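# Four arms sort stickered items into matching-color containers

## Task

Put every item into the container whose color matches the color of that item's sticker.

## Robot and tools

Robots: four identical i2rt Big YAM arms named arm1, arm2, arm3 and arm4. Each has six revolute joints, a two-finger gripper and a wrist camera (arm1_cam_wrist to arm4_cam_wrist). Four fixed room cameras also watch: cam_room_a1, cam_room_a2, cam_room_b1, cam_room_b2. The arms share the workspace and act independently, so one arm never waits for another.

Frame: every pose is in one scene frame with its origin on the floor and +z up. Base (foot) poses in metres, quaternion wxyz: arm1 (-0.644, +1.377, +0.914) q(+0.682, +0.007, +0.004, +0.731); arm2 (-0.655, -0.555, +0.928) q(+0.747, +0.002, +0.000, -0.665); arm3 (+0.651, -1.332, +0.868) q(+0.663, -0.004, -0.006, -0.748); arm4 (+0.648, +0.477, +0.879) q(+0.687, +0.001, +0.003, +0.727). Each foot faces its own +x. The hand point sits between the finger pads, roughly 1 cm behind the tips; fingers point along the hand's +z and open along its y. Reach is about 1.0 m from the joint1 axis. The printed hand position can be off, more so when the arm is stretched.

Joints (radians, absolute), with the tolerance for counting as done: joint1_rad -2.879..2.879 ±0.045, turns the arm about its foot, positive counter-clockwise seen from above, 0 means unfolding along the foot's facing. joint2_rad 0..3.141 ±0.14, shoulder; 0 has the upper arm pointing back roughly level, larger lifts it up and forward. joint3_rad 0..3.019 ±0.09, elbow; 0 is folded, larger opens. joint4_rad -1.692..1.57 ±0.055, hand pitch, positive tips fingers up. joint5_rad -1.57..1.57 ±0.03, sideways swing, positive toward the arm's right. joint6_rad -2.094..2.094 ±0.035, roll, positive clockwise seen from behind the hand. gripper_m 0..0.093 ±0.003, metres between fingertips (absolute gap), force about 50-64 N per pad, some units up to ~20% stronger.

Tool move: each of arm1..arm4 is an optional object; omitted arms get no new command but may keep pushing toward old targets. Inside an arm's object: "joints" is a map of joint name to absolute target; "target" is one list of 7 numbers [x, y, z, qw, qx, qy, qz], an absolute hand pose in the scene frame in metres, reached along a straight line starting from the current hand_target; "speed" (m/s, 0.002..0.5, default 0.25; rotation capped at double that in rad/s) only valid together with target. When target is given, joints may contain only gripper_m. All motions in one call start together; all hand paths in the call finish together, paced by the slowest. A path lasts 0.5 to 10 s and stops short if it would take longer; no call exceeds 15 s. Each control step clips the path to 100 mm and 20 degrees from the measured hand, then uses damped inverse kinematics (position favoured). Expect errors of a centimetre or more, overshoot of speed when nearly straight, and wide swings for pure joint moves. "cameras" picks images: a list of names, omitted/null/["all"] for all, [] for none. Unknown keys make the call invalid; out-of-range values get it refused, and a refusal cancels the remaining move, wait and finished_scene calls of that reply.

Results: each arm's joint_positions, Joint velocities (rad/s, gripper m/s; "within noise" when still), joint torques (N m, arm joints only, with offsets and noise; joints 3 and 4 flip sign past ±28), hand and hand_target poses, joint_status and hand_status. A "move" line lists each moved arm with "done" or its worst status. Status words: off_target (stopped away from target, may still push); time_out (arm keeps pushing to a nearby target, listed in on_its_own; send the joint its reported position to relax it); not_followed with "joint command not followed" or "pose unreachable" (a self/inter-arm collision check blocked it; the gripper still acts; the arm may keep trying). Arms in "as last shown" were not commanded and repeat old values. "pictures" gives image order; images may lag the state slightly.

Gripper readings: gripping a hard object at full force reads up to 0.005 m under its width (some units up to 0.002 over). Closed on nothing reads 0.000-0.003. Full force begins about 0.005 m below the touch reading, deeper for soft, small or round items; smaller targets crush soft items more. Release by commanding well above the reading.

Other tools: wait(seconds 0..10, cameras) lets time pass and returns full state. zoom_image(camera, region [x0,y0,x1,y1] pixels, origin top-left, max 504x504) enlarges a camera's latest image; the camera must have been in the newest images. read_manual(section "licences") only returns licence text. finished_scene(scene = the current scene number) ends the scene irreversibly; do it only when every item rests in the matching container without support.

Cautions: nothing may go out of the work area or onto the floor. Avoid robot-to-robot pressing, including one gripper closing on another's fingers; the clearance check can be late and allows fingers, gripper housings and cameras to meet. Arms do not stop on contact and push hard. Holding loads, stretching out or pushing at unreachable poses heats motors: MOTOR HOT appears at 85 °C, and at 100 °C the arm goes limp for 30-60 s (OVER-TEMPERATURE FAULT, keys read limit_stop_at_motor_heat; resend targets afterwards). Don't drop parts, release them while moving, slam, or strike things. Loose objects may occasionally be nudged by outside pushes. The scene keeps running while you think, holding the last command.

Each tool is called after ">>>" by a JSON object that holds its "op" and its "data".

## Session

>>> {"op": "move", "data": {}}

Scene clock: 0.00 s.
Joint torques (N m): no reading
Motor temperatures (°C): arm1=[22 24 25 23 21 21 21] | arm2=[24 24 24 22 22 20 23] | arm3=[24 24 23 24 24 23 23] | arm4=[23 21 22 22 25 21 24]
Heat: arm1: hottest joint3_rad 25 °C; arm2: hottest joint1_rad 24 °C; arm3: hottest joint1_rad 24 °C; arm4: hottest joint5_rad 25 °C.
Joint velocities: within noise
arm1.joint_positions: joint1_rad=-0.126 joint2_rad=+0.534 joint3_rad=+1.403 joint4_rad=-1.611 joint5_rad=-0.026 joint6_rad=-0.127 gripper_m=+0.09396
arm1.joint_status: not commanded
arm1.hand: x=-0.6307 y=+1.5344 z=+1.4214 quat_wxyz=(-0.298, +0.671, -0.622, -0.272) (m; scene frame)
arm1.hand_target: x=-0.6306 y=+1.5327 z=+1.4326 quat_wxyz=(-0.308, +0.666, -0.618, -0.280) (m; scene frame)
arm1.hand_status: not commanded
arm2.joint_positions: joint1_rad=-0.045 joint2_rad=+0.390 joint3_rad=+1.428 joint4_rad=-1.186 joint5_rad=+0.166 joint6_rad=-0.774 gripper_m=+0.09396
arm2.joint_status: not commanded
arm2.hand: x=-0.6756 y=-0.6916 z=+1.5578 quat_wxyz=(-0.217, -0.319, -0.688, +0.615) (m; scene frame)
arm2.hand_target: x=-0.6760 y=-0.6854 z=+1.5652 quat_wxyz=(-0.221, -0.317, -0.681, +0.622) (m; scene frame)
arm2.hand_status: not commanded
arm3.joint_positions: joint1_rad=+0.075 joint2_rad=+0.276 joint3_rad=+1.523 joint4_rad=-1.599 joint5_rad=-0.185 joint6_rad=-0.597 gripper_m=+0.09396
arm3.joint_status: not commanded
arm3.hand: x=+0.6803 y=-1.3506 z=+1.4452 quat_wxyz=(-0.326, -0.350, -0.735, +0.481) (m; scene frame)
arm3.hand_target: x=+0.6804 y=-1.3484 z=+1.4507 quat_wxyz=(-0.328, -0.347, -0.731, +0.487) (m; scene frame)
arm3.hand_status: not commanded
arm4.joint_positions: joint1_rad=+0.109 joint2_rad=+0.555 joint3_rad=+1.556 joint4_rad=-1.251 joint5_rad=+0.178 joint6_rad=-0.775 gripper_m=+0.09396
arm4.joint_status: not commanded
arm4.hand: x=+0.6522 y=+0.6599 z=+1.5276 quat_wxyz=(-0.572, +0.731, -0.297, -0.221) (m; scene frame)
arm4.hand_target: x=+0.6531 y=+0.6547 z=+1.5360 quat_wxyz=(-0.580, +0.725, -0.296, -0.226) (m; scene frame)
arm4.hand_status: not commanded
pictures: arm1_cam_wrist, arm2_cam_wrist, arm3_cam_wrist, arm4_cam_wrist, cam_room_a1, cam_room_a2, cam_room_b1, cam_room_b2
Images, in order (width x height): arm1_cam_wrist 672x504, arm2_cam_wrist 672x504, arm3_cam_wrist 672x504, arm4_cam_wrist 672x504, cam_room_a1 672x504, cam_room_a2 672x504, cam_room_b1 672x504, cam_room_b2 672x504.

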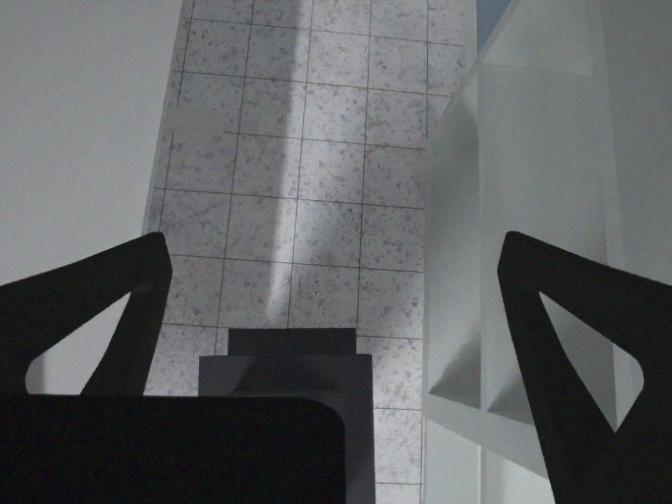

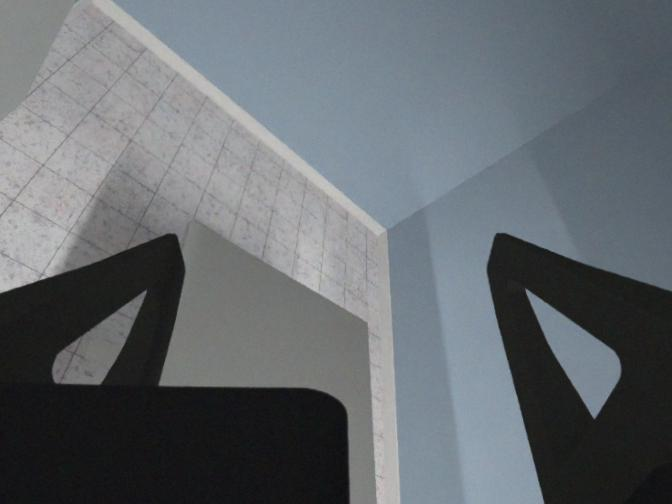

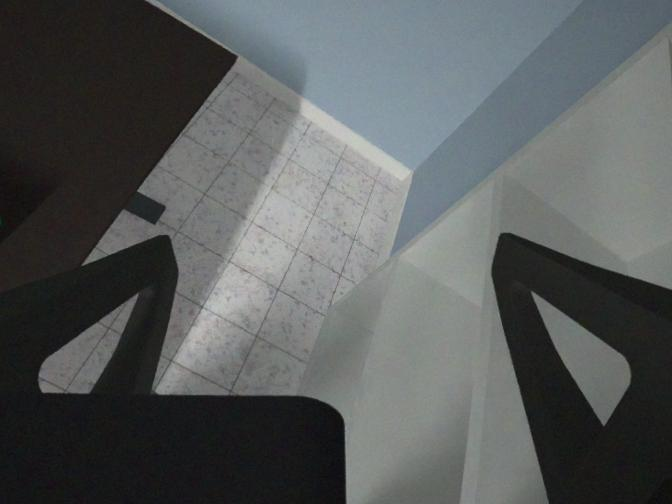

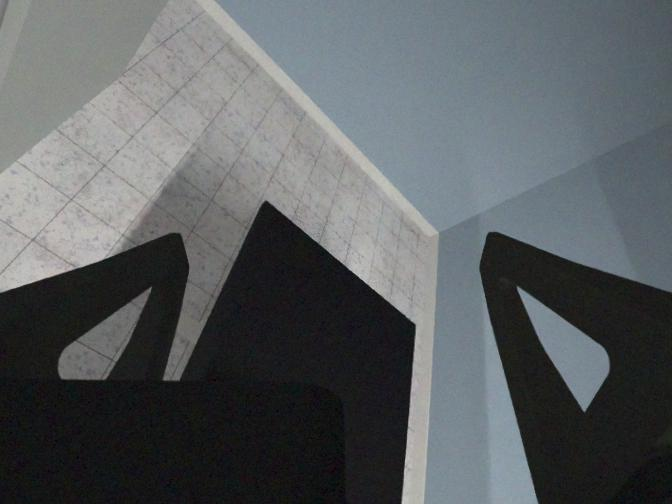

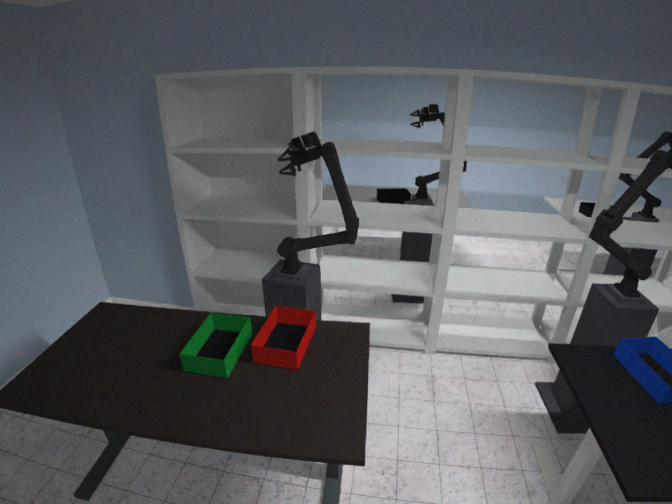

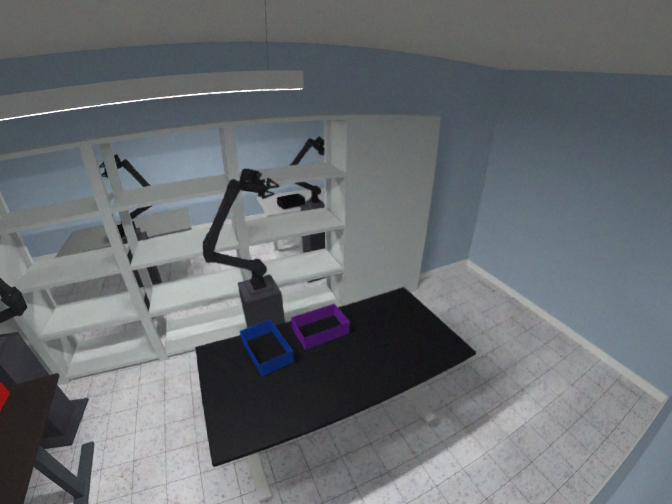

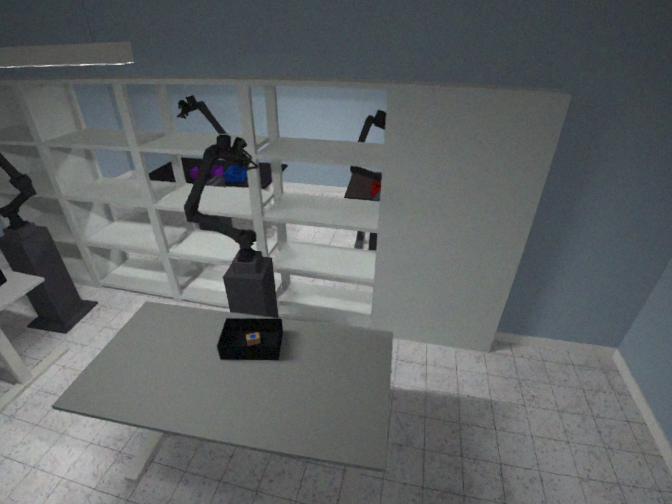

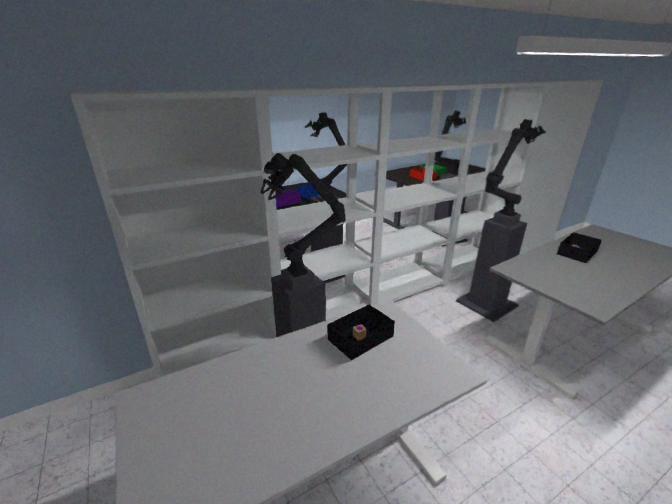

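>>> {"op": "zoom_image", "data": {"camera": "cam_room_b1", "region": [180, 290, 330, 390]}}

>>> {"op": "zoom_image", "data": {"camera": "cam_room_b2", "region": [300, 290, 420, 370]}}

>>> {"op": "zoom_image", "data": {"camera": "cam_room_b2", "region": [500, 190, 660, 300]}}

>>> {"op": "zoom_image", "data": {"camera": "cam_room_b2", "region": [230, 80, 630, 380]}}

>>> {"op": "zoom_image", "data": {"camera": "cam_room_a1", "region": [150, 270, 390, 420]}}

>>> {"op": "zoom_image", "data": {"camera": "cam_room_a2", "region": [200, 280, 380, 400]}}

Scaled by 3.360.

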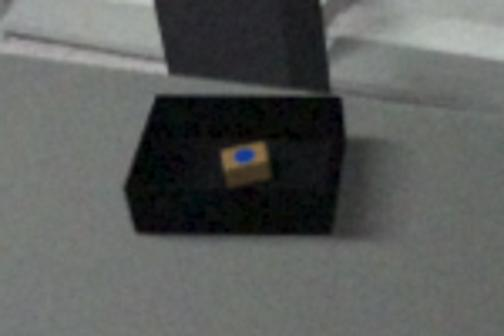

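Scaled by 4.200.

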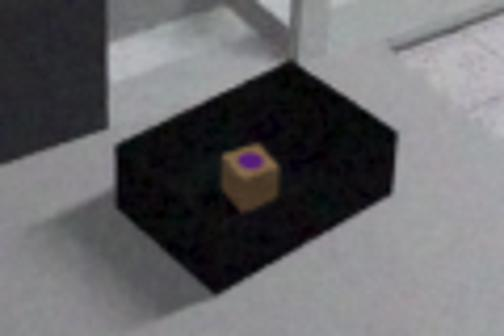

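Scaled by 3.150.

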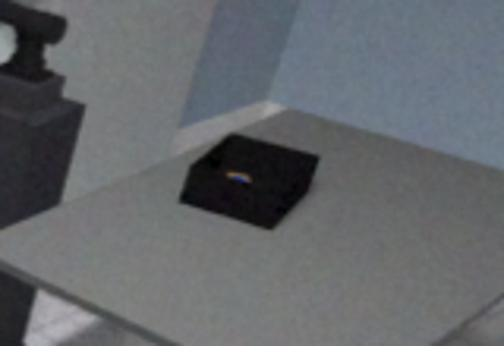

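Scaled by 1.260.

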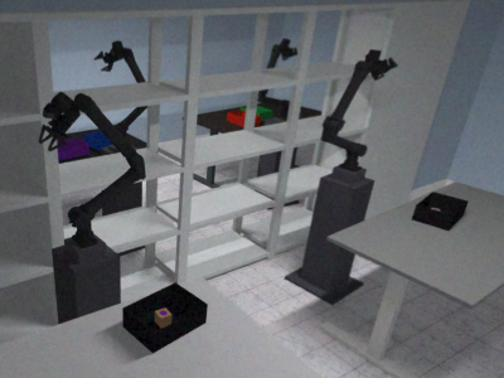

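Scaled by 2.100.

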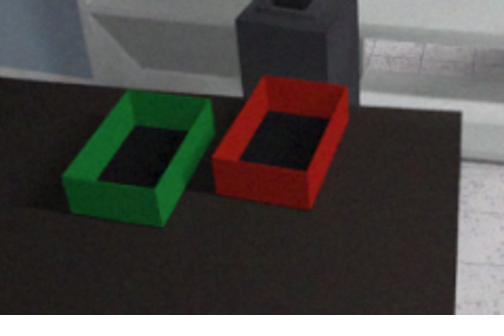

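Scaled by 2.800.

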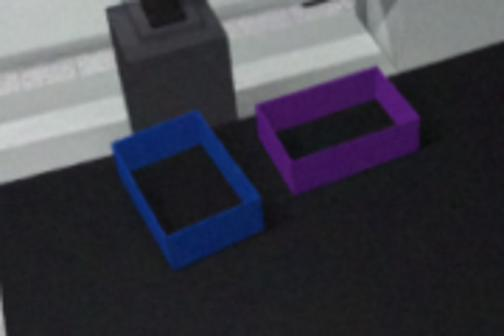

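>>> {"op": "move", "data": {"arm1": {"joints":{"joint1_rad":0,"joint2_rad":1.9,"joint3_rad":2.088,"joint4_rad":-1.585,"joint5_rad":0,"joint6_rad":0}}, "arm2": {"joints":{"joint1_rad":0,"joint2_rad":1.9,"joint3_rad":2.088,"joint4_rad":-1.585,"joint5_rad":0,"joint6_rad":0}}, "arm3": {"joints":{"joint1_rad":0,"joint2_rad":1.9,"joint3_rad":2.088,"joint4_rad":-1.585,"joint5_rad":0,"joint6_rad":0}}, "arm4": {"joints":{"joint1_rad":0,"joint2_rad":1.9,"joint3_rad":2.088,"joint4_rad":-1.585,"joint5_rad":0,"joint6_rad":0}}}}

Scene clock: 45.13 s.
Joint torques (N m): arm1=[-1.55 -18.32 13.5 0.91 0.07 0.12] | arm2=[1.38 -22.36 12.46 0.57 -0.16 0.21] | arm3=[0.79 -22.36 10.91 0.06 0.11 0.02] | arm4=[0.26 -22.42 10.55 0.06 -0.03 0.17]
Motor temperatures (°C): arm1=[22 24 28 24 21 21 21] | arm2=[24 25 27 23 22 20 23] | arm3=[24 25 24 24 24 23 23] | arm4=[23 22 26 22 25 21 24]
Heat: arm1: hottest joint3_rad 28 °C; arm2: hottest joint3_rad 27 °C; arm3: hottest joint2_rad 25 °C; arm4: hottest joint3_rad 26 °C.
move: arm1 done; arm2 done; arm3 done; arm4 done
Joint velocities: within noise
arm1.joint_positions: joint1_rad=-0.007 joint2_rad=+1.921 joint3_rad=+2.055 joint4_rad=-1.589 joint5_rad=-0.001 joint6_rad=-0.007 gripper_m=+0.09396
arm1.joint_status: all done
arm1.hand: x=-0.6779 y=+1.9979 z=+1.1856 quat_wxyz=(-0.035, +0.730, -0.681, -0.049) (m; scene frame)
arm1.hand_target: x=-0.6816 y=+2.0014 z=+1.2123 quat_wxyz=(-0.055, +0.728, -0.680, -0.070) (m; scene frame)
arm1.hand_status: not commanded
arm2.joint_positions: joint1_rad=-0.006 joint2_rad=+1.905 joint3_rad=+2.073 joint4_rad=-1.573 joint5_rad=+0.003 joint6_rad=-0.014 gripper_m=+0.09396
arm2.joint_status: all done
arm2.hand: x=-0.5870 y=-1.1799 z=+1.2136 quat_wxyz=(-0.060, -0.659, -0.747, +0.055) (m; scene frame)
arm2.hand_target: x=-0.5830 y=-1.1782 z=+1.2226 quat_wxyz=(-0.065, -0.662, -0.744, +0.056) (m; scene frame)
arm2.hand_status: not commanded
arm3.joint_positions: joint1_rad=+0.008 joint2_rad=+1.912 joint3_rad=+2.062 joint4_rad=-1.580 joint5_rad=-0.003 joint6_rad=-0.008 gripper_m=+0.09396
arm3.joint_status: all done
arm3.hand: x=+0.5804 y=-1.9485 z=+1.1540 quat_wxyz=(-0.053, -0.741, -0.667, +0.056) (m; scene frame)
arm3.hand_target: x=+0.5748 y=-1.9491 z=+1.1721 quat_wxyz=(-0.063, -0.745, -0.660, +0.069) (m; scene frame)
arm3.hand_status: not commanded
arm4.joint_positions: joint1_rad=+0.005 joint2_rad=+1.910 joint3_rad=+2.060 joint4_rad=-1.574 joint5_rad=+0.003 joint6_rad=-0.014 gripper_m=+0.09396
arm4.joint_status: all done
arm4.hand: x=+0.6121 y=+1.1025 z=+1.1558 quat_wxyz=(-0.049, +0.731, -0.679, -0.052) (m; scene frame)
arm4.hand_target: x=+0.6143 y=+1.1037 z=+1.1733 quat_wxyz=(-0.057, +0.724, -0.685, -0.064) (m; scene frame)
arm4.hand_status: not commanded
pictures: arm1_cam_wrist, arm2_cam_wrist, arm3_cam_wrist, arm4_cam_wrist, cam_room_a1, cam_room_a2, cam_room_b1, cam_room_b2
Images, in order (width x height): arm1_cam_wrist 672x504, arm2_cam_wrist 672x504, arm3_cam_wrist 672x504, arm4_cam_wrist 672x504, cam_room_a1 672x504, cam_room_a2 672x504, cam_room_b1 672x504, cam_room_b2 672x504.

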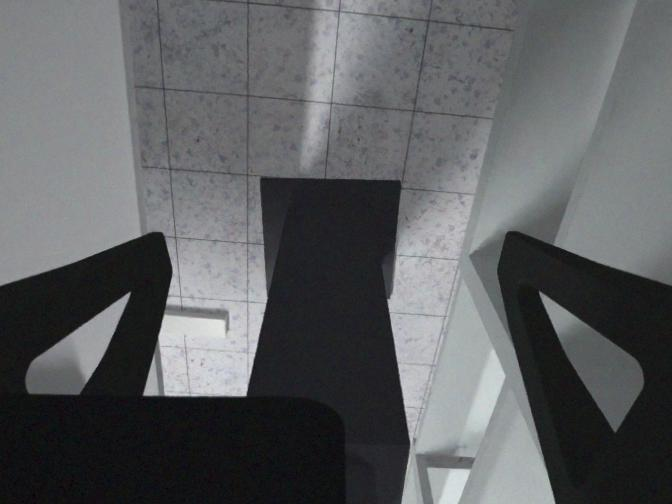

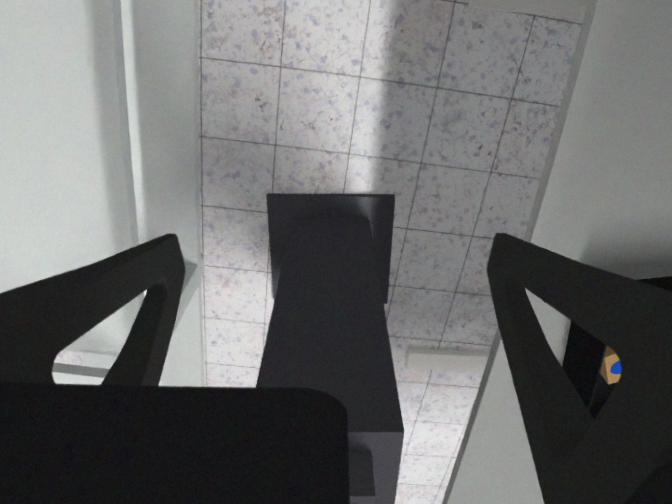

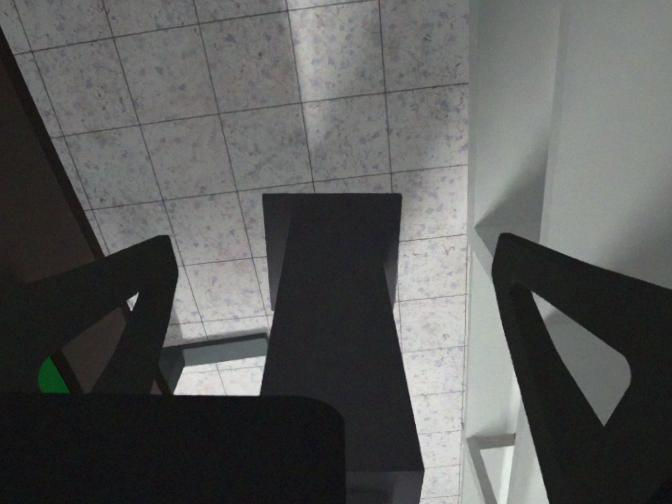

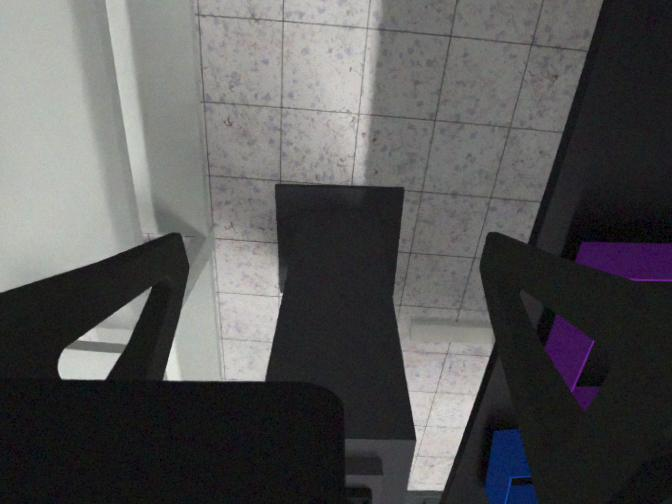

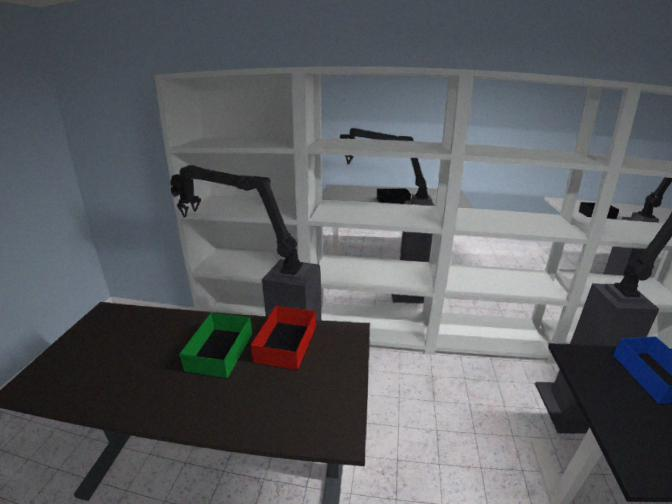

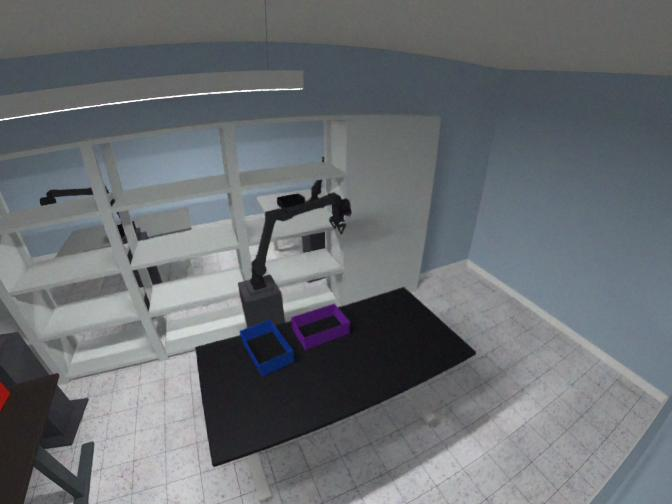

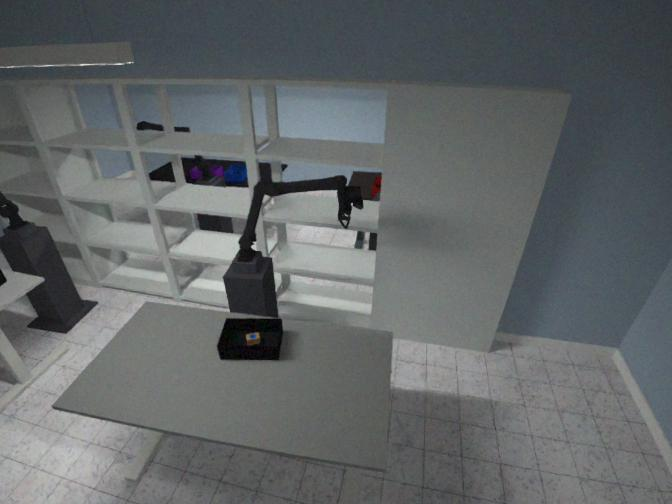

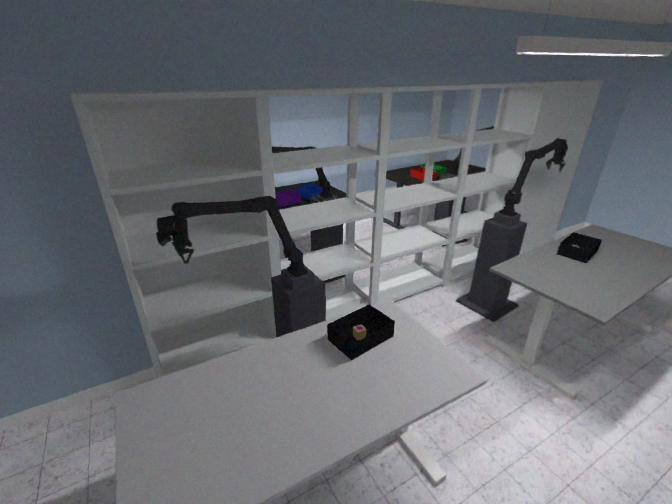

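>>> {"op": "move", "data": {"arm1": {"joints":{"joint1_rad":1.5}}, "arm2": {"joints":{"joint1_rad":-1.686}}, "arm3": {"joints":{"joint1_rad":1.69}}, "arm4": {"joints":{"joint1_rad":-1.627}}, "cameras": ["arm1_cam_wrist","arm2_cam_wrist","arm3_cam_wrist","arm4_cam_wrist"]}}

Scene clock: 55.97 s.
Joint torques (N m): arm1=[-3.19 -18.49 13.53 0.7 0.07 0.09] | arm2=[1.32 -22.53 12.44 0.55 -0.11 0.19] | arm3=[0.44 -22.59 10.95 -0.06 0.12 0.01] | arm4=[1.2 -22.59 10.54 -0.08 0.01 0.15]
Motor temperatures (°C): arm1=[22 24 29 23 21 21 21] | arm2=[24 26 28 22 22 20 23] | arm3=[24 26 25 24 24 23 23] | arm4=[23 23 29 22 25 21 24]
Heat: arm1: hottest joint3_rad 29 °C; arm2: hottest joint3_rad 28 °C; arm3: hottest joint2_rad 26 °C; arm4: hottest joint3_rad 29 °C.
move: arm1 done; arm2 done; arm3 done; arm4 done
Joint velocities: within noise
arm1.joint_positions: joint1_rad=+1.509 joint2_rad=+1.921 joint3_rad=+2.055 joint4_rad=-1.586 joint5_rad=-0.002 joint6_rad=-0.005 gripper_m=+0.09398
arm1.joint_status: all done
arm1.hand: x=-1.2627 y=+1.3724 z=+1.1932 quat_wxyz=(-0.001, +0.998, +0.006, -0.067) (m; scene frame)
arm1.hand_target: x=-1.2653 y=+1.3782 z=+1.2198 quat_wxyz=(-0.001, +0.996, -0.001, -0.095) (m; scene frame)
arm1.hand_status: not commanded
arm2.joint_positions: joint1_rad=-1.694 joint2_rad=+1.905 joint3_rad=+2.073 joint4_rad=-1.573 joint5_rad=+0.002 joint6_rad=-0.012 gripper_m=+0.09399
arm2.joint_status: all done
arm2.hand: x=-1.2830 y=-0.5514 z=+1.2143 quat_wxyz=(+0.004, -0.997, -0.003, +0.082) (m; scene frame)
arm2.hand_target: x=-1.2819 y=-0.5568 z=+1.2233 quat_wxyz=(+0.002, -0.996, -0.001, +0.086) (m; scene frame)
arm2.hand_status: not commanded
arm3.joint_positions: joint1_rad=+1.696 joint2_rad=+1.913 joint3_rad=+2.062 joint4_rad=-1.580 joint5_rad=-0.003 joint6_rad=-0.006 gripper_m=+0.09398
arm3.joint_status: all done
arm3.hand: x=+1.2755 y=-1.3251 z=+1.1455 quat_wxyz=(-0.070, +0.006, -0.998, +0.006) (m; scene frame)
arm3.hand_target: x=+1.2768 y=-1.3292 z=+1.1643 quat_wxyz=(-0.087, +0.000, -0.996, +0.007) (m; scene frame)
arm3.hand_status: not commanded
arm4.joint_positions: joint1_rad=-1.634 joint2_rad=+1.910 joint3_rad=+2.060 joint4_rad=-1.574 joint5_rad=+0.001 joint6_rad=-0.011 gripper_m=+0.09398
arm4.joint_status: all done
arm4.hand: x=+1.2745 y=+0.4734 z=+1.1548 quat_wxyz=(-0.070, +0.002, -0.998, +0.003) (m; scene frame)
arm4.hand_target: x=+1.2756 y=+0.4780 z=+1.1724 quat_wxyz=(-0.085, +0.000, -0.996, +0.002) (m; scene frame)
arm4.hand_status: not commanded
pictures: arm1_cam_wrist, arm2_cam_wrist, arm3_cam_wrist, arm4_cam_wrist
Images, in order (width x height): arm1_cam_wrist 672x504, arm2_cam_wrist 672x504, arm3_cam_wrist 672x504, arm4_cam_wrist 672x504.

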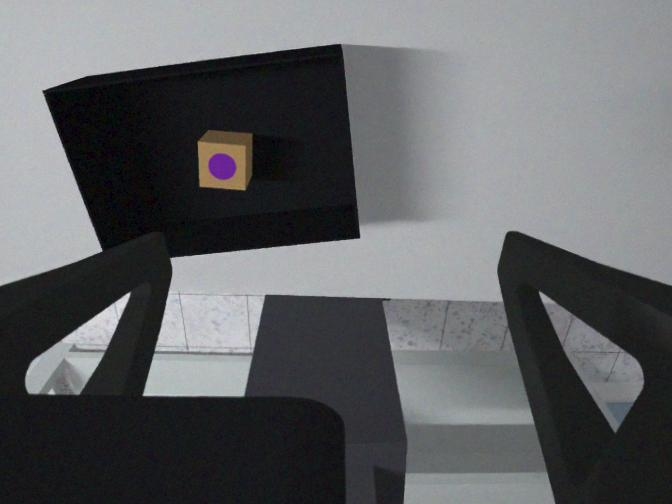

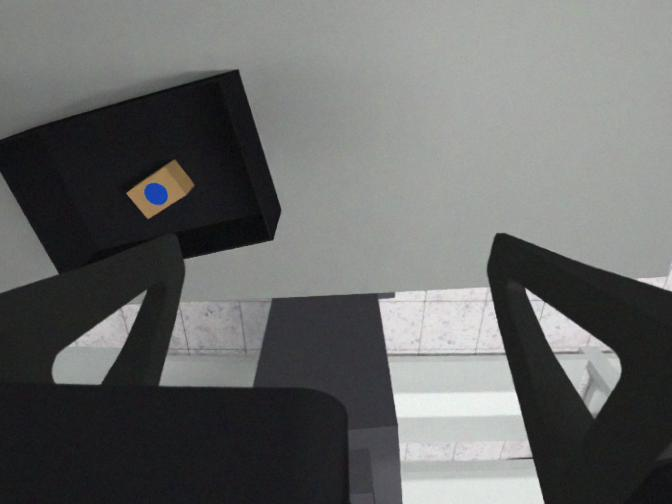

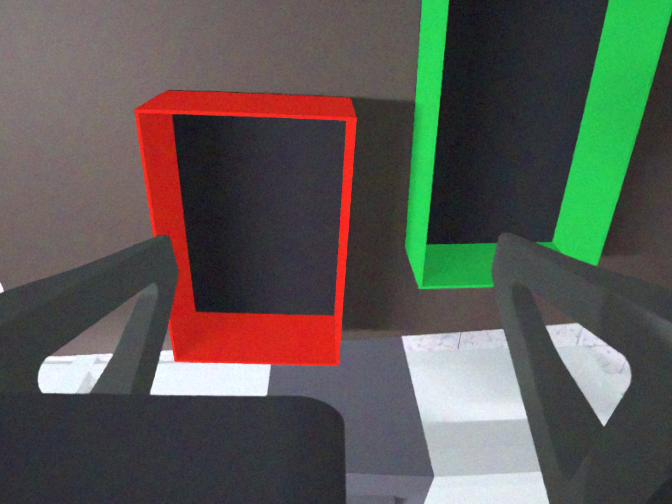

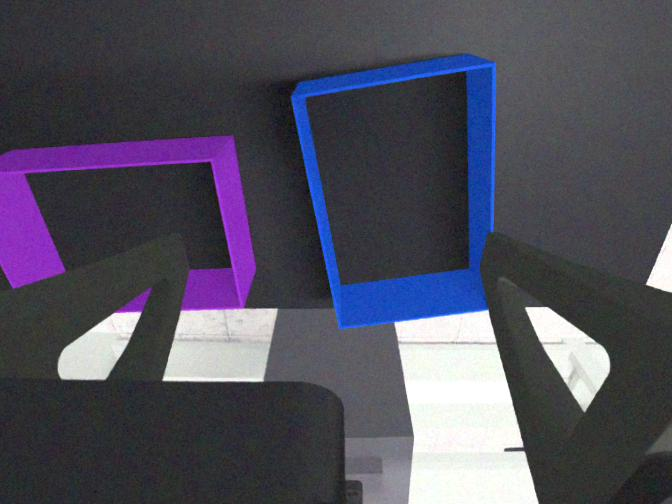

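>>> {"op": "move", "data": {"arm1": {"target":[-1.19,1.26,1.12,0,1,0,0]}, "arm2": {"target":[-1.22,-0.72,1.12,0,1,0,0]}, "cameras": ["arm1_cam_wrist","arm2_cam_wrist"]}}

>>> {"op": "move", "data": {"arm1": {"target":[-1.19,1.26,1.02,0,1,0,0]}, "arm2": {"target":[-1.22,-0.72,1.02,0,1,0,0]}, "cameras": ["arm1_cam_wrist","arm2_cam_wrist"]}}

Scene clock: 80.13 s.
Joint torques (N m): arm1=[-1.96 -18.14 10.7 0.92 0.02 0.09] | arm2=[0.09 -20.13 9.91 1.25 -0.08 0.21] | arm3=[0.5 -22.71 10.91 -0.01 0.14 0.01] | arm4=[1.2 -22.65 10.69 -0.13 0.07 0.17]
Motor temperatures (°C): arm1=[22 25 31 23 21 21 21] | arm2=[24 27 30 22 22 20 23] | arm3=[24 26 26 24 24 23 23] | arm4=[23 24 32 22 24 21 24]
Heat: arm1: hottest joint3_rad 31 °C; arm2: hottest joint3_rad 30 °C; arm3: hottest joint2_rad 26 °C; arm4: hottest joint3_rad 32 °C.
move: arm1 off_target; arm2 off_target
Joint velocities: within noise
arm1.joint_positions: joint1_rad=+1.712 joint2_rad=+1.859 joint3_rad=+1.732 joint4_rad=-1.505 joint5_rad=-0.006 joint6_rad=+0.200 gripper_m=+0.09398
arm1.joint_status: not commanded
arm1.hand: x=-1.1867 y=+1.2599 z=+1.1026 quat_wxyz=(-0.005, +1.000, +0.005, +0.023) (m; scene frame)
arm1.hand_target: x=-1.1896 y=+1.2600 z=+1.1200 quat_wxyz=(+0.000, +1.000, +0.000, +0.000) (m; scene frame)
arm1.hand_status: off_target (0.018 m and 2.8 deg from the pose sent, 0.153 m and 7.7 deg at the start)
arm2.joint_positions: joint1_rad=-1.397 joint2_rad=+1.879 joint3_rad=+1.831 joint4_rad=-1.506 joint5_rad=-0.001 joint6_rad=+0.268 gripper_m=+0.09399
arm2.joint_status: not commanded
arm2.hand: x=-1.2179 y=-0.7237 z=+1.1331 quat_wxyz=(-0.001, -1.000, -0.011, +0.007) (m; scene frame)
arm2.hand_target: x=-1.2197 y=-0.7199 z=+1.1200 quat_wxyz=(+0.000, -1.000, +0.000, +0.000) (m; scene frame)
arm2.hand_status: off_target (0.014 m and 1.5 deg from the pose sent, 0.203 m and 9.4 deg at the start)
arm3, arm4: as last shown
pictures: arm1_cam_wrist, arm2_cam_wrist
Images, in order (width x height): arm1_cam_wrist 672x504, arm2_cam_wrist 672x504.

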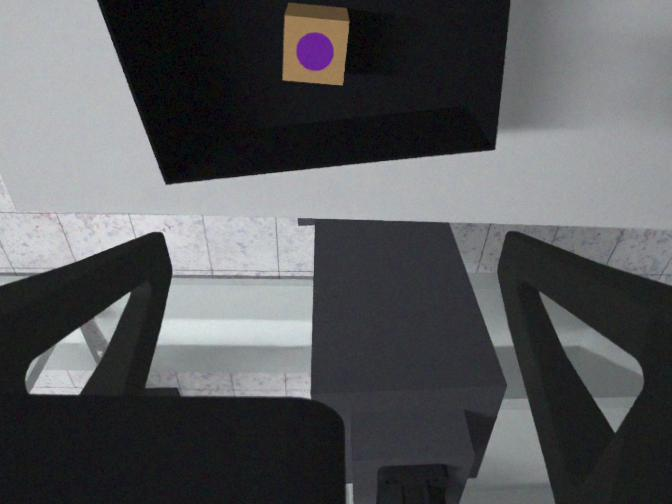

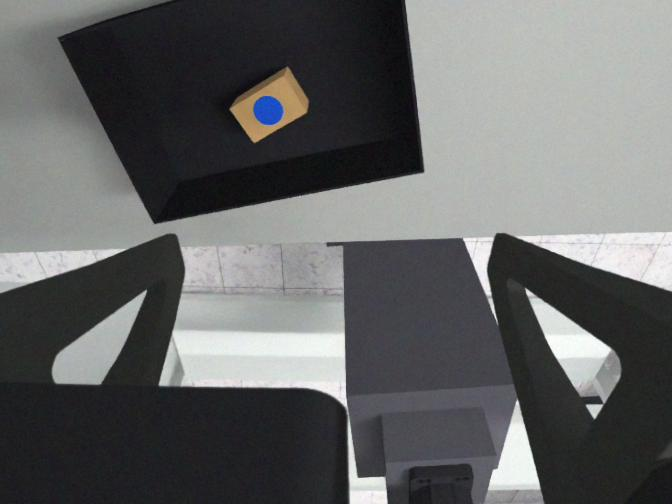

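Scene clock: 81.17 s.
Joint torques (N m): arm1=[-1.38 -15.03 10.33 0.84 0.04 0.11] | arm2=[0.26 -19.43 9.95 1.25 -0.07 0.21] | arm3=[0.67 -22.65 10.91 0.02 0.14 0] | arm4=[1.44 -22.65 10.62 -0.13 0.03 0.16]
Motor temperatures (°C): arm1=[22 25 31 23 21 21 21] | arm2=[24 27 30 22 22 20 23] | arm3=[24 26 26 24 24 23 23] | arm4=[23 24 32 22 24 21 24]
Heat: arm1: hottest joint3_rad 31 °C; arm2: hottest joint3_rad 30 °C; arm3: hottest joint2_rad 26 °C; arm4: hottest joint3_rad 32 °C.
move: arm1 done; arm2 off_target
Joint velocities: within noise
arm1.joint_positions: joint1_rad=+1.712 joint2_rad=+1.880 joint3_rad=+1.541 joint4_rad=-1.262 joint5_rad=-0.006 joint6_rad=+0.202 gripper_m=+0.09398
arm1.joint_status: not commanded
arm1.hand: x=-1.1845 y=+1.2609 z=+1.0200 quat_wxyz=(-0.001, +1.000, +0.004, +0.007) (m; scene frame)
arm1.hand_target: x=-1.1899 y=+1.2599 z=+1.0200 quat_wxyz=(+0.000, +1.000, +0.000, +0.000) (m; scene frame)
arm1.hand_status: done (0.006 m and 1.0 deg from the pose sent, 0.083 m and 2.7 deg at the start)
arm2.joint_positions: joint1_rad=-1.397 joint2_rad=+1.923 joint3_rad=+1.639 joint4_rad=-1.266 joint5_rad=-0.001 joint6_rad=+0.269 gripper_m=+0.09399
arm2.joint_status: not commanded
arm2.hand: x=-1.2188 y=-0.7237 z=+1.0364 quat_wxyz=(-0.002, -1.000, -0.011, +0.009) (m; scene frame)
arm2.hand_target: x=-1.2196 y=-0.7199 z=+1.0202 quat_wxyz=(+0.000, -1.000, +0.000, +0.000) (m; scene frame)
arm2.hand_status: off_target (0.017 m and 1.6 deg from the pose sent, 0.113 m and 1.5 deg at the start)
arm3, arm4: as last shown
pictures: arm1_cam_wrist, arm2_cam_wrist
Images, in order (width x height): arm1_cam_wrist 672x504, arm2_cam_wrist 672x504.

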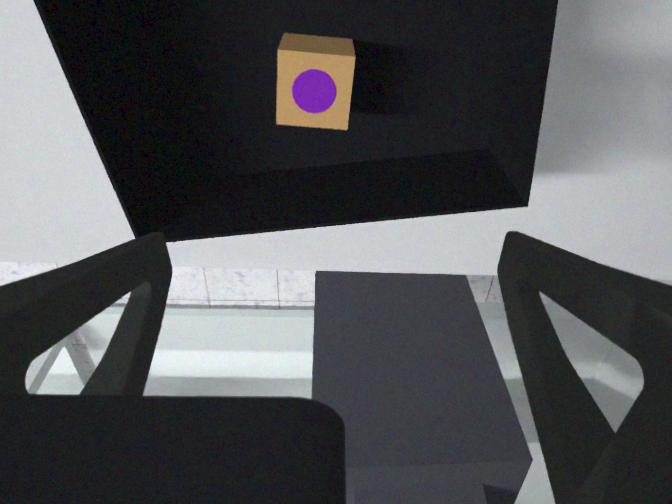

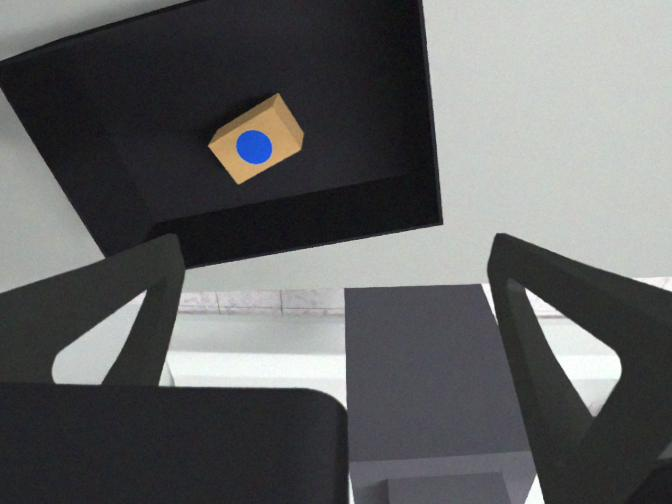

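>>> {"op": "move", "data": {"arm1": {"target":[-1.133,1.242,0.87,0,1,0,0]}, "arm2": {"target":[-1.12,-0.804,0.87,0,1,0,0]}, "cameras": ["arm1_cam_wrist","arm2_cam_wrist"]}}

Scene clock: 103.63 s.
Joint torques (N m): arm1=[-1.14 -14.15 8.17 0.92 0.02 0.12] | arm2=[0.56 -18.14 7.99 1.22 -0.01 0.19] | arm3=[0.62 -22.71 10.96 -0.02 0.13 0.02] | arm4=[1.2 -22.89 10.62 -0.1 0.02 0.17]
Motor temperatures (°C): arm1=[22 26 32 23 21 21 21] | arm2=[24 27 30 22 22 20 23] | arm3=[24 26 27 24 24 23 23] | arm4=[23 25 35 22 24 21 24]
Heat: arm1: hottest joint3_rad 32 °C; arm2: hottest joint3_rad 30 °C; arm3: hottest joint3_rad 27 °C; arm4: hottest joint3_rad 35 °C.
move: arm1 done; arm2 off_target
Joint velocities: within noise
arm1.joint_positions: joint1_rad=+1.764 joint2_rad=+1.965 joint3_rad=+1.211 joint4_rad=-0.851 joint5_rad=-0.006 joint6_rad=+0.261 gripper_m=+0.09398
arm1.joint_status: not commanded
arm1.hand: x=-1.1272 y=+1.2475 z=+0.8680 quat_wxyz=(-0.003, +1.000, +0.000, +0.010) (m; scene frame)
arm1.hand_target: x=-1.1330 y=+1.2420 z=+0.8701 quat_wxyz=(+0.000, +1.000, +0.000, +0.000) (m; scene frame)
arm1.hand_status: done (0.008 m and 1.2 deg from the pose sent, 0.160 m and 1.0 deg at the start)
arm2.joint_positions: joint1_rad=-1.192 joint2_rad=+1.983 joint3_rad=+1.277 joint4_rad=-0.847 joint5_rad=-0.001 joint6_rad=+0.477 gripper_m=+0.09399
arm2.joint_status: not commanded
arm2.hand: x=-1.1221 y=-0.8071 z=+0.8830 quat_wxyz=(-0.003, -1.000, -0.009, +0.007) (m; scene frame)
arm2.hand_target: x=-1.1198 y=-0.8039 z=+0.8704 quat_wxyz=(+0.000, -1.000, +0.000, +0.000) (m; scene frame)
arm2.hand_status: off_target (0.014 m and 1.3 deg from the pose sent, 0.209 m and 1.6 deg at the start)
arm3, arm4: as last shown
pictures: arm1_cam_wrist, arm2_cam_wrist
Images, in order (width x height): arm1_cam_wrist 672x504, arm2_cam_wrist 672x504.

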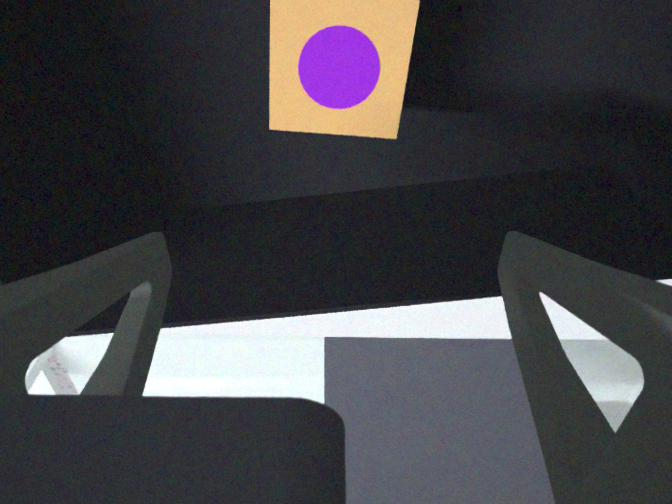

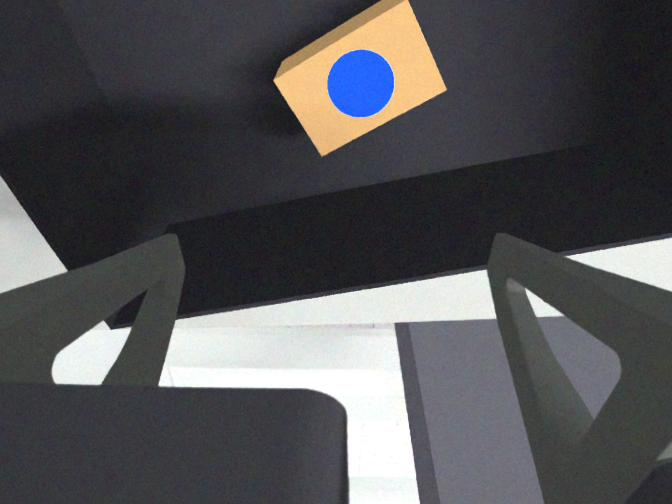

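>>> {"op": "move", "data": {"arm1": {"target":[-1.140,1.2425,0.78,0,0.9992,-0.040,0]}, "arm2": {"target":[-1.122,-0.789,0.77,0,0.873,-0.487,0]}, "arm4": {"joints":{"joint2_rad":0.507,"joint3_rad":0.832,"joint4_rad":-0.325}}, "cameras": ["arm1_cam_wrist","arm2_cam_wrist","cam_room_b1","cam_room_b2"]}}

Scene clock: 141.17 s.
Joint torques (N m): arm1=[-1.26 -14.74 7.49 0.9 0.02 0.12] | arm2=[0.03 -17.85 6.05 1.2 0.04 0.19] | arm3=[0.56 -22.59 10.92 -0.03 0.13 0] | arm4=[1.67 -0.67 9.61 2.13 0.05 0.18]
Motor temperatures (°C): arm1=[22 27 31 23 21 21 21] | arm2=[24 26 28 22 22 20 23] | arm3=[24 27 29 24 24 23 23] | arm4=[23 26 36 22 24 21 24]
Heat: arm1: hottest joint3_rad 31 °C; arm2: hottest joint3_rad 28 °C; arm3: hottest joint3_rad 29 °C; arm4: hottest joint3_rad 36 °C.
move: arm1 done; arm2 off_target; arm4 done
Joint velocities: within noise
arm1.joint_positions: joint1_rad=+1.764 joint2_rad=+2.139 joint3_rad=+1.211 joint4_rad=-0.672 joint5_rad=-0.006 joint6_rad=+0.338 gripper_m=+0.09398
arm1.joint_status: not commanded
arm1.hand: x=-1.1332 y=+1.2464 z=+0.7831 quat_wxyz=(-0.002, +0.999, -0.038, +0.007) (m; scene frame)
arm1.hand_target: x=-1.1399 y=+1.2425 z=+0.7801 quat_wxyz=(+0.000, +0.999, -0.040, +0.000) (m; scene frame)
arm1.hand_status: done (0.008 m and 0.9 deg from the pose sent, 0.089 m and 4.8 deg at the start)
arm2.joint_positions: joint1_rad=-1.213 joint2_rad=+2.156 joint3_rad=+1.258 joint4_rad=-0.637 joint5_rad=-0.001 joint6_rad=+1.468 gripper_m=+0.09399
arm2.joint_status: not commanded
arm2.hand: x=-1.1305 y=-0.7989 z=+0.7907 quat_wxyz=(-0.013, -0.879, +0.477, +0.010) (m; scene frame)
arm2.hand_target: x=-1.1213 y=-0.7890 z=+0.7708 quat_wxyz=(+0.000, -0.873, +0.487, +0.000) (m; scene frame)
arm2.hand_status: off_target (0.024 m and 2.3 deg from the pose sent, 0.114 m and 59.4 deg at the start)
arm3: as last shown
arm4.joint_positions: joint1_rad=-1.634 joint2_rad=+0.514 joint3_rad=+0.829 joint4_rad=-0.344 joint5_rad=+0.001 joint6_rad=-0.011 gripper_m=+0.09398
arm4.joint_status: all done
arm4.hand: x=+0.9847 y=+0.4761 z=+1.3646 quat_wxyz=(-0.695, +0.002, -0.719, +0.008) (m; scene frame)
arm4.hand_target: x=+0.9819 y=+0.4787 z=+1.3732 quat_wxyz=(-0.705, +0.001, -0.709, +0.001) (m; scene frame)
arm4.hand_status: not commanded
pictures: arm1_cam_wrist, arm2_cam_wrist, cam_room_b1, cam_room_b2
Images, in order (width x height): arm1_cam_wrist 672x504, arm2_cam_wrist 672x504, cam_room_b1 672x504, cam_room_b2 672x504.

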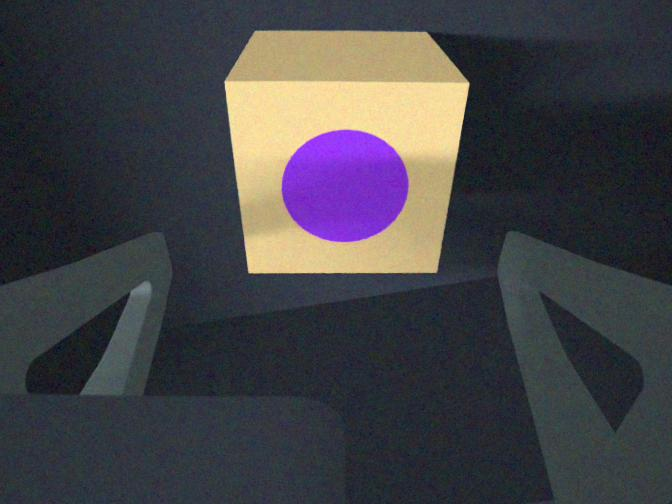

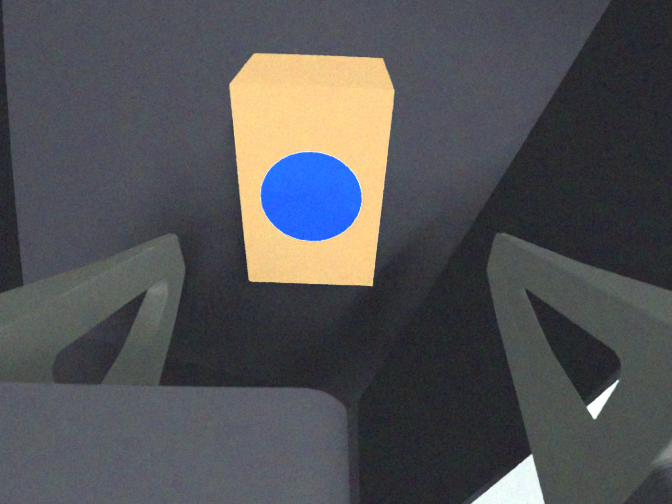

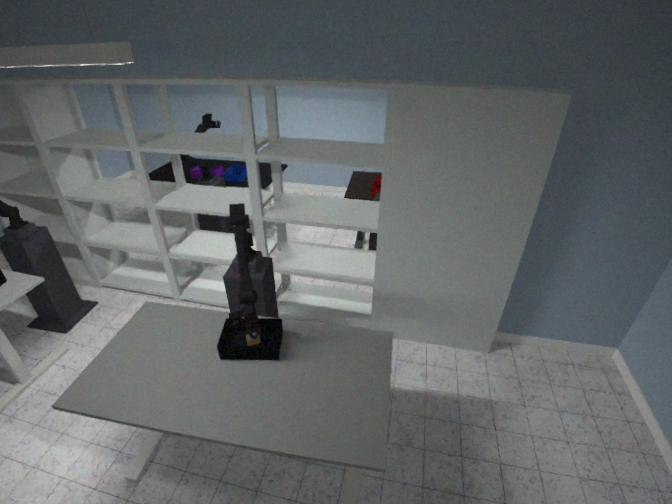

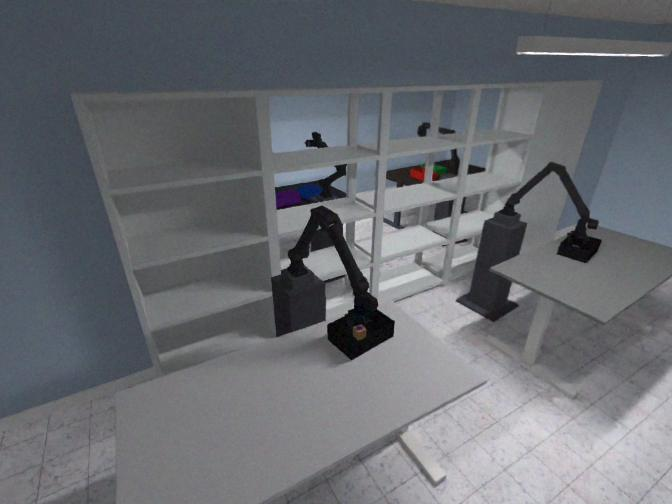

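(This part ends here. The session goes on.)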